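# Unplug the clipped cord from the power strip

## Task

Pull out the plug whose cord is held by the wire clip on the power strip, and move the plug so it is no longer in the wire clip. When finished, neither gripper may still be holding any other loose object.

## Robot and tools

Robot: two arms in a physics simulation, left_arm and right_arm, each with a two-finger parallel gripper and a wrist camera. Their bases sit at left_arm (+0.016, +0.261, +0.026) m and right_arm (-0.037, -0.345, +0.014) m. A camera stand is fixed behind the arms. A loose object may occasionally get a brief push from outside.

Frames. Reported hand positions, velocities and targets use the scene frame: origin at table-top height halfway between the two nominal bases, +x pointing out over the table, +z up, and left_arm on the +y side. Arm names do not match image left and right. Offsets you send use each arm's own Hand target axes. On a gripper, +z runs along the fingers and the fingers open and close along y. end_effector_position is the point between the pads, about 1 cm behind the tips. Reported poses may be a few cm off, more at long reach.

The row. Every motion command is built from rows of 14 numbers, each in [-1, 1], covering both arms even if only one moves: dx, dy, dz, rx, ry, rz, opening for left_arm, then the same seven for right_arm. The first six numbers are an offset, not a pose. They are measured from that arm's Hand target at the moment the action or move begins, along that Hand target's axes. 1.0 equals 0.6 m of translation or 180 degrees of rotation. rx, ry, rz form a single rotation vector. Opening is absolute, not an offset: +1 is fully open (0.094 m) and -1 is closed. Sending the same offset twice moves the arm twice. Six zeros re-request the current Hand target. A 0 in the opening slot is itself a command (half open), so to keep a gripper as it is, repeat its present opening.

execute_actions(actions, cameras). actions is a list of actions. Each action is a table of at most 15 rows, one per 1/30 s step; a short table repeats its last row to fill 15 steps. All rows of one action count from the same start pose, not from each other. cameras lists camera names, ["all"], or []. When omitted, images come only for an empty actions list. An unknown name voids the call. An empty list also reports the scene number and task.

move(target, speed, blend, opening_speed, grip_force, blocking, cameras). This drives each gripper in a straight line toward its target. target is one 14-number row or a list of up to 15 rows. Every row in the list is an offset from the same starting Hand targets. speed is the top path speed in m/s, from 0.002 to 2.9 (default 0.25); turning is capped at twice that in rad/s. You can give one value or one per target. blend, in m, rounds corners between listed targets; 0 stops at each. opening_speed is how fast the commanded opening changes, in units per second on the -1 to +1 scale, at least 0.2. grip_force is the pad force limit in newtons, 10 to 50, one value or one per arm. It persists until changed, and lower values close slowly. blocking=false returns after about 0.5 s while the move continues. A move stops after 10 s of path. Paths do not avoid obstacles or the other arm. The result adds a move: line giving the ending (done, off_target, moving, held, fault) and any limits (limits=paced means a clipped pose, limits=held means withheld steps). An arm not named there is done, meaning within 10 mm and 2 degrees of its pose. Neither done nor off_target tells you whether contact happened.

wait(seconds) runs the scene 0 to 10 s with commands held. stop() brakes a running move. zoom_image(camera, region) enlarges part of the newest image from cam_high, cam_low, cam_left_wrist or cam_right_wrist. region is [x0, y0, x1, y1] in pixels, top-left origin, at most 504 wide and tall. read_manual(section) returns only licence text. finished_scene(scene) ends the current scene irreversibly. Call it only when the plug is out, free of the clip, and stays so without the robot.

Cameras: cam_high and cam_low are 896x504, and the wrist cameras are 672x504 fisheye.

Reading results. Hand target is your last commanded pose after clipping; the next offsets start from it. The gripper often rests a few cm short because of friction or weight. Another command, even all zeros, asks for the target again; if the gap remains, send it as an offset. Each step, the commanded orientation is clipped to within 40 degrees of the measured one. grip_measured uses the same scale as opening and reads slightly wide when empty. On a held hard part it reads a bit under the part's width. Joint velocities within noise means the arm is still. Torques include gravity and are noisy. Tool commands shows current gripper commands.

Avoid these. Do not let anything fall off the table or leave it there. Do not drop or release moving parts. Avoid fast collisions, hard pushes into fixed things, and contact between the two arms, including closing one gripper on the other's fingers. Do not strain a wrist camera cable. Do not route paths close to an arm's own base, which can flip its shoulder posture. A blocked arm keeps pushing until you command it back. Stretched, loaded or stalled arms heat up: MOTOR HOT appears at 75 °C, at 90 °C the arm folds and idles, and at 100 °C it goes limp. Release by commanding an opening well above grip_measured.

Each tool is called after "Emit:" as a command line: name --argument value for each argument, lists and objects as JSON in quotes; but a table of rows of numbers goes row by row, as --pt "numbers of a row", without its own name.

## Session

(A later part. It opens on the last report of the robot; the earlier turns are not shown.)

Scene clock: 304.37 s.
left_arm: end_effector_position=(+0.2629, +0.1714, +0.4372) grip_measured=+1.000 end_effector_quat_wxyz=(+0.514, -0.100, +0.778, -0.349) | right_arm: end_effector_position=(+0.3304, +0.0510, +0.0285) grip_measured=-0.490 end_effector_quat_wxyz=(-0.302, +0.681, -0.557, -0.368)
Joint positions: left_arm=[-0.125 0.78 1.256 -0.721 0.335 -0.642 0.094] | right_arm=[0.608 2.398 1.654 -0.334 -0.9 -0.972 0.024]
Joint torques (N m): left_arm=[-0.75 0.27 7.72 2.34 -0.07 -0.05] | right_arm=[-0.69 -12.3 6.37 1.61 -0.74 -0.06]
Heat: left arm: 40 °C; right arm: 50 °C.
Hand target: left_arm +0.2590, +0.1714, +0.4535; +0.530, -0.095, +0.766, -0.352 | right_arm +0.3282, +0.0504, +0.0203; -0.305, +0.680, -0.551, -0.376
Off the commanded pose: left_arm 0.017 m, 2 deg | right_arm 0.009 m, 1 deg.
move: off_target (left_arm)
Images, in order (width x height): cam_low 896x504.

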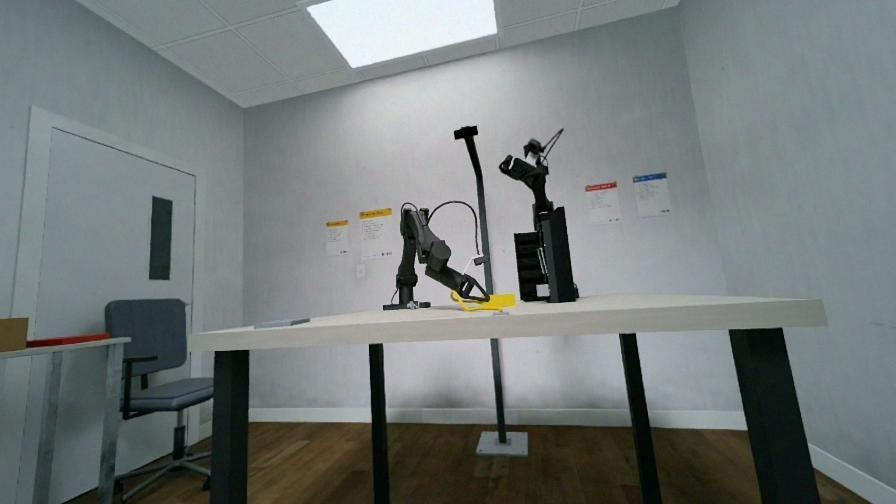

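Emit:
move --target '[0, 0, 0, 0, 0, 0, 1, 0.011, 0, 0.007, 0, 0, 0, -0.65]' --speed 0.03 --cameras '["cam_low"]'

Emit:
zoom_image --camera "cam_low" --region '[420, 220, 560, 330]'

Scene clock: 308.70 s.
left_arm: end_effector_position=(+0.2629, +0.1714, +0.4372) grip_measured=+1.000 end_effector_quat_wxyz=(+0.514, -0.100, +0.778, -0.349) | right_arm: end_effector_position=(+0.3313, +0.0533, +0.0267) grip_measured=-0.490 end_effector_quat_wxyz=(-0.308, +0.681, -0.551, -0.372)
Joint positions: left_arm=[-0.125 0.78 1.256 -0.721 0.335 -0.642 0.094] | right_arm=[0.608 2.409 1.654 -0.309 -0.914 -0.972 0.024]
Joint torques (N m): left_arm=[-0.76 0.28 7.73 2.34 -0.07 -0.05] | right_arm=[-0.43 -11.97 5.79 1.58 -0.6 -0.07]
Heat: left arm: 40 °C; right arm: 50 °C.
Hand target: left_arm +0.2590, +0.1714, +0.4535; +0.530, -0.095, +0.766, -0.352 | right_arm +0.3281, +0.0505, +0.0126; -0.305, +0.680, -0.551, -0.376
Off the commanded pose: left_arm 0.017 m, 2 deg | right_arm 0.015 m, 1 deg.
move: off_target (left_arm, right_arm)
Images, in order (width x height): cam_low 896x504.

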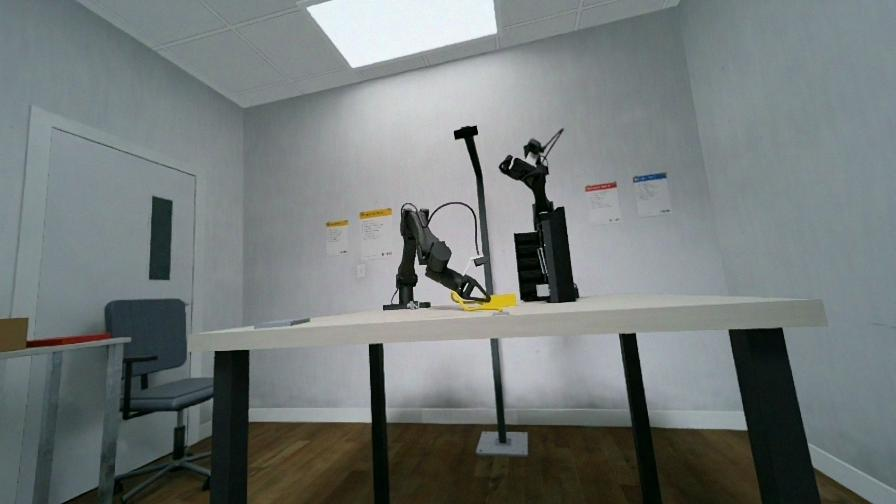

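Scaled by 3.600 from the camera's 896x504 image, which has a finer 1280x720 frame.

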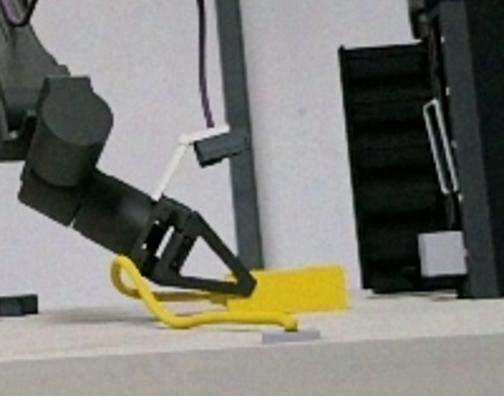

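Emit:
move --pt "0 0 0 0 0 0 1 -0.01 0 -0.005 0 0 0 0.0" --pt "0 0 0 0 0 0 1 -0.07 0 -0.18 0 0 0 0.0" --speed 0.1 --opening_speed 0.5 --cameras '["all"]'

Scene clock: 316.20 s.
left_arm: end_effector_position=(+0.2629, +0.1714, +0.4372) grip_measured=+1.000 end_effector_quat_wxyz=(+0.514, -0.100, +0.778, -0.349) | right_arm: end_effector_position=(+0.3368, -0.0205, +0.0785) grip_measured=-0.002 end_effector_quat_wxyz=(-0.280, +0.676, -0.570, -0.375)
Joint positions: left_arm=[-0.125 0.78 1.256 -0.721 0.335 -0.642 0.094] | right_arm=[0.464 2.273 1.685 -0.722 -0.95 -1.195 0.047]
Joint torques (N m): left_arm=[-0.76 0.28 7.73 2.34 -0.07 -0.05] | right_arm=[-0.49 -15.38 11.41 0.74 -0.87 -0.11]
Heat: left arm: 40 °C; right arm: 50 °C.
Hand target: left_arm +0.2590, +0.1714, +0.4535; +0.530, -0.095, +0.766, -0.352 | right_arm +0.3425, -0.0173, +0.1054; -0.305, +0.680, -0.551, -0.376
Off the commanded pose: left_arm 0.017 m, 2 deg | right_arm 0.028 m, 4 deg.
move: off_target (left_arm, right_arm)

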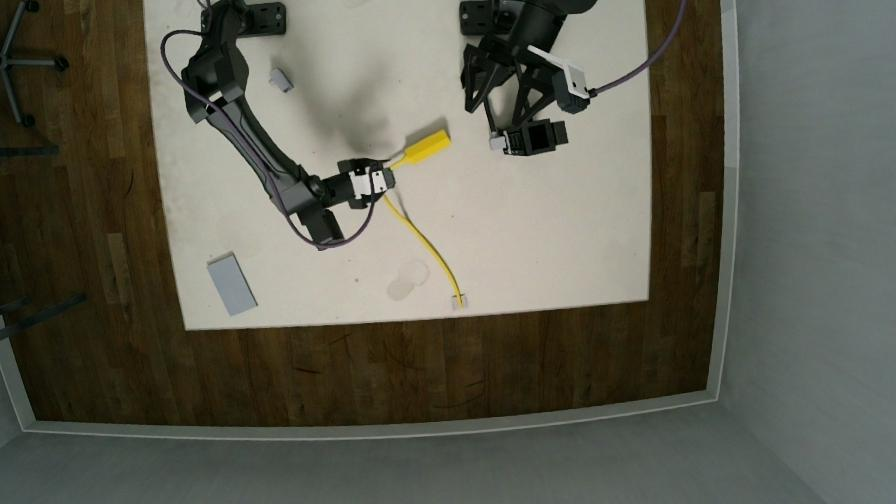

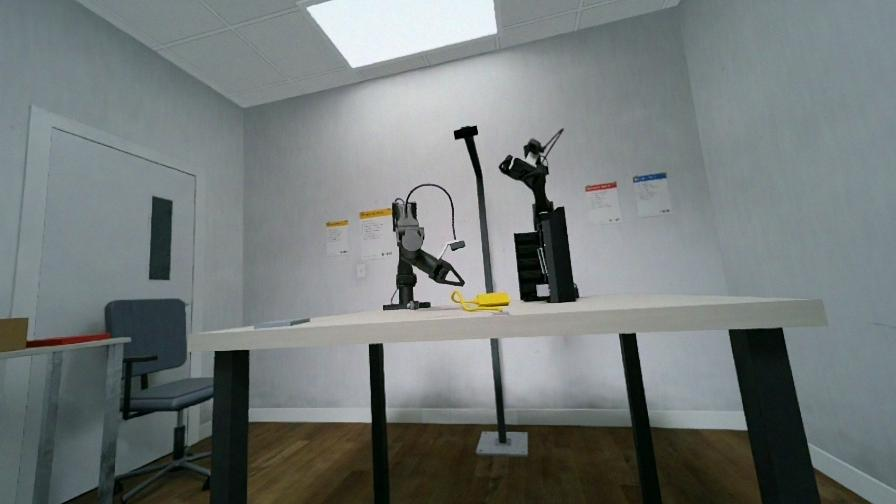

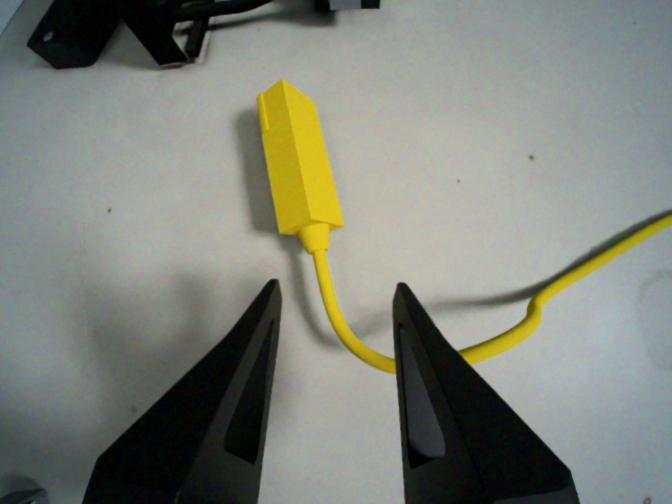

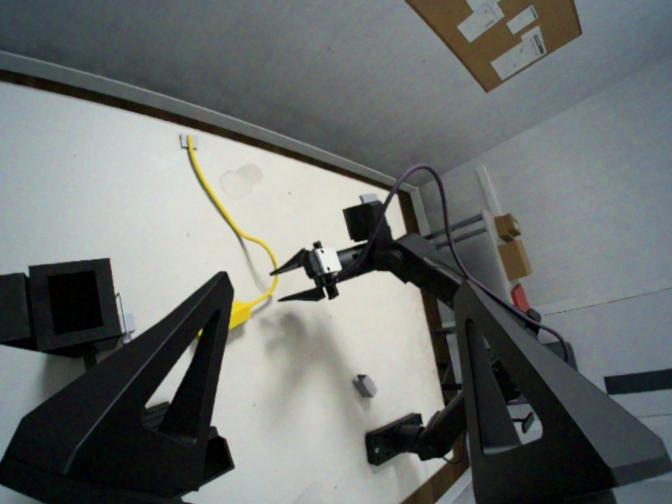

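Emit:
finished_scene --scene 2

The scene is finished: the task was done.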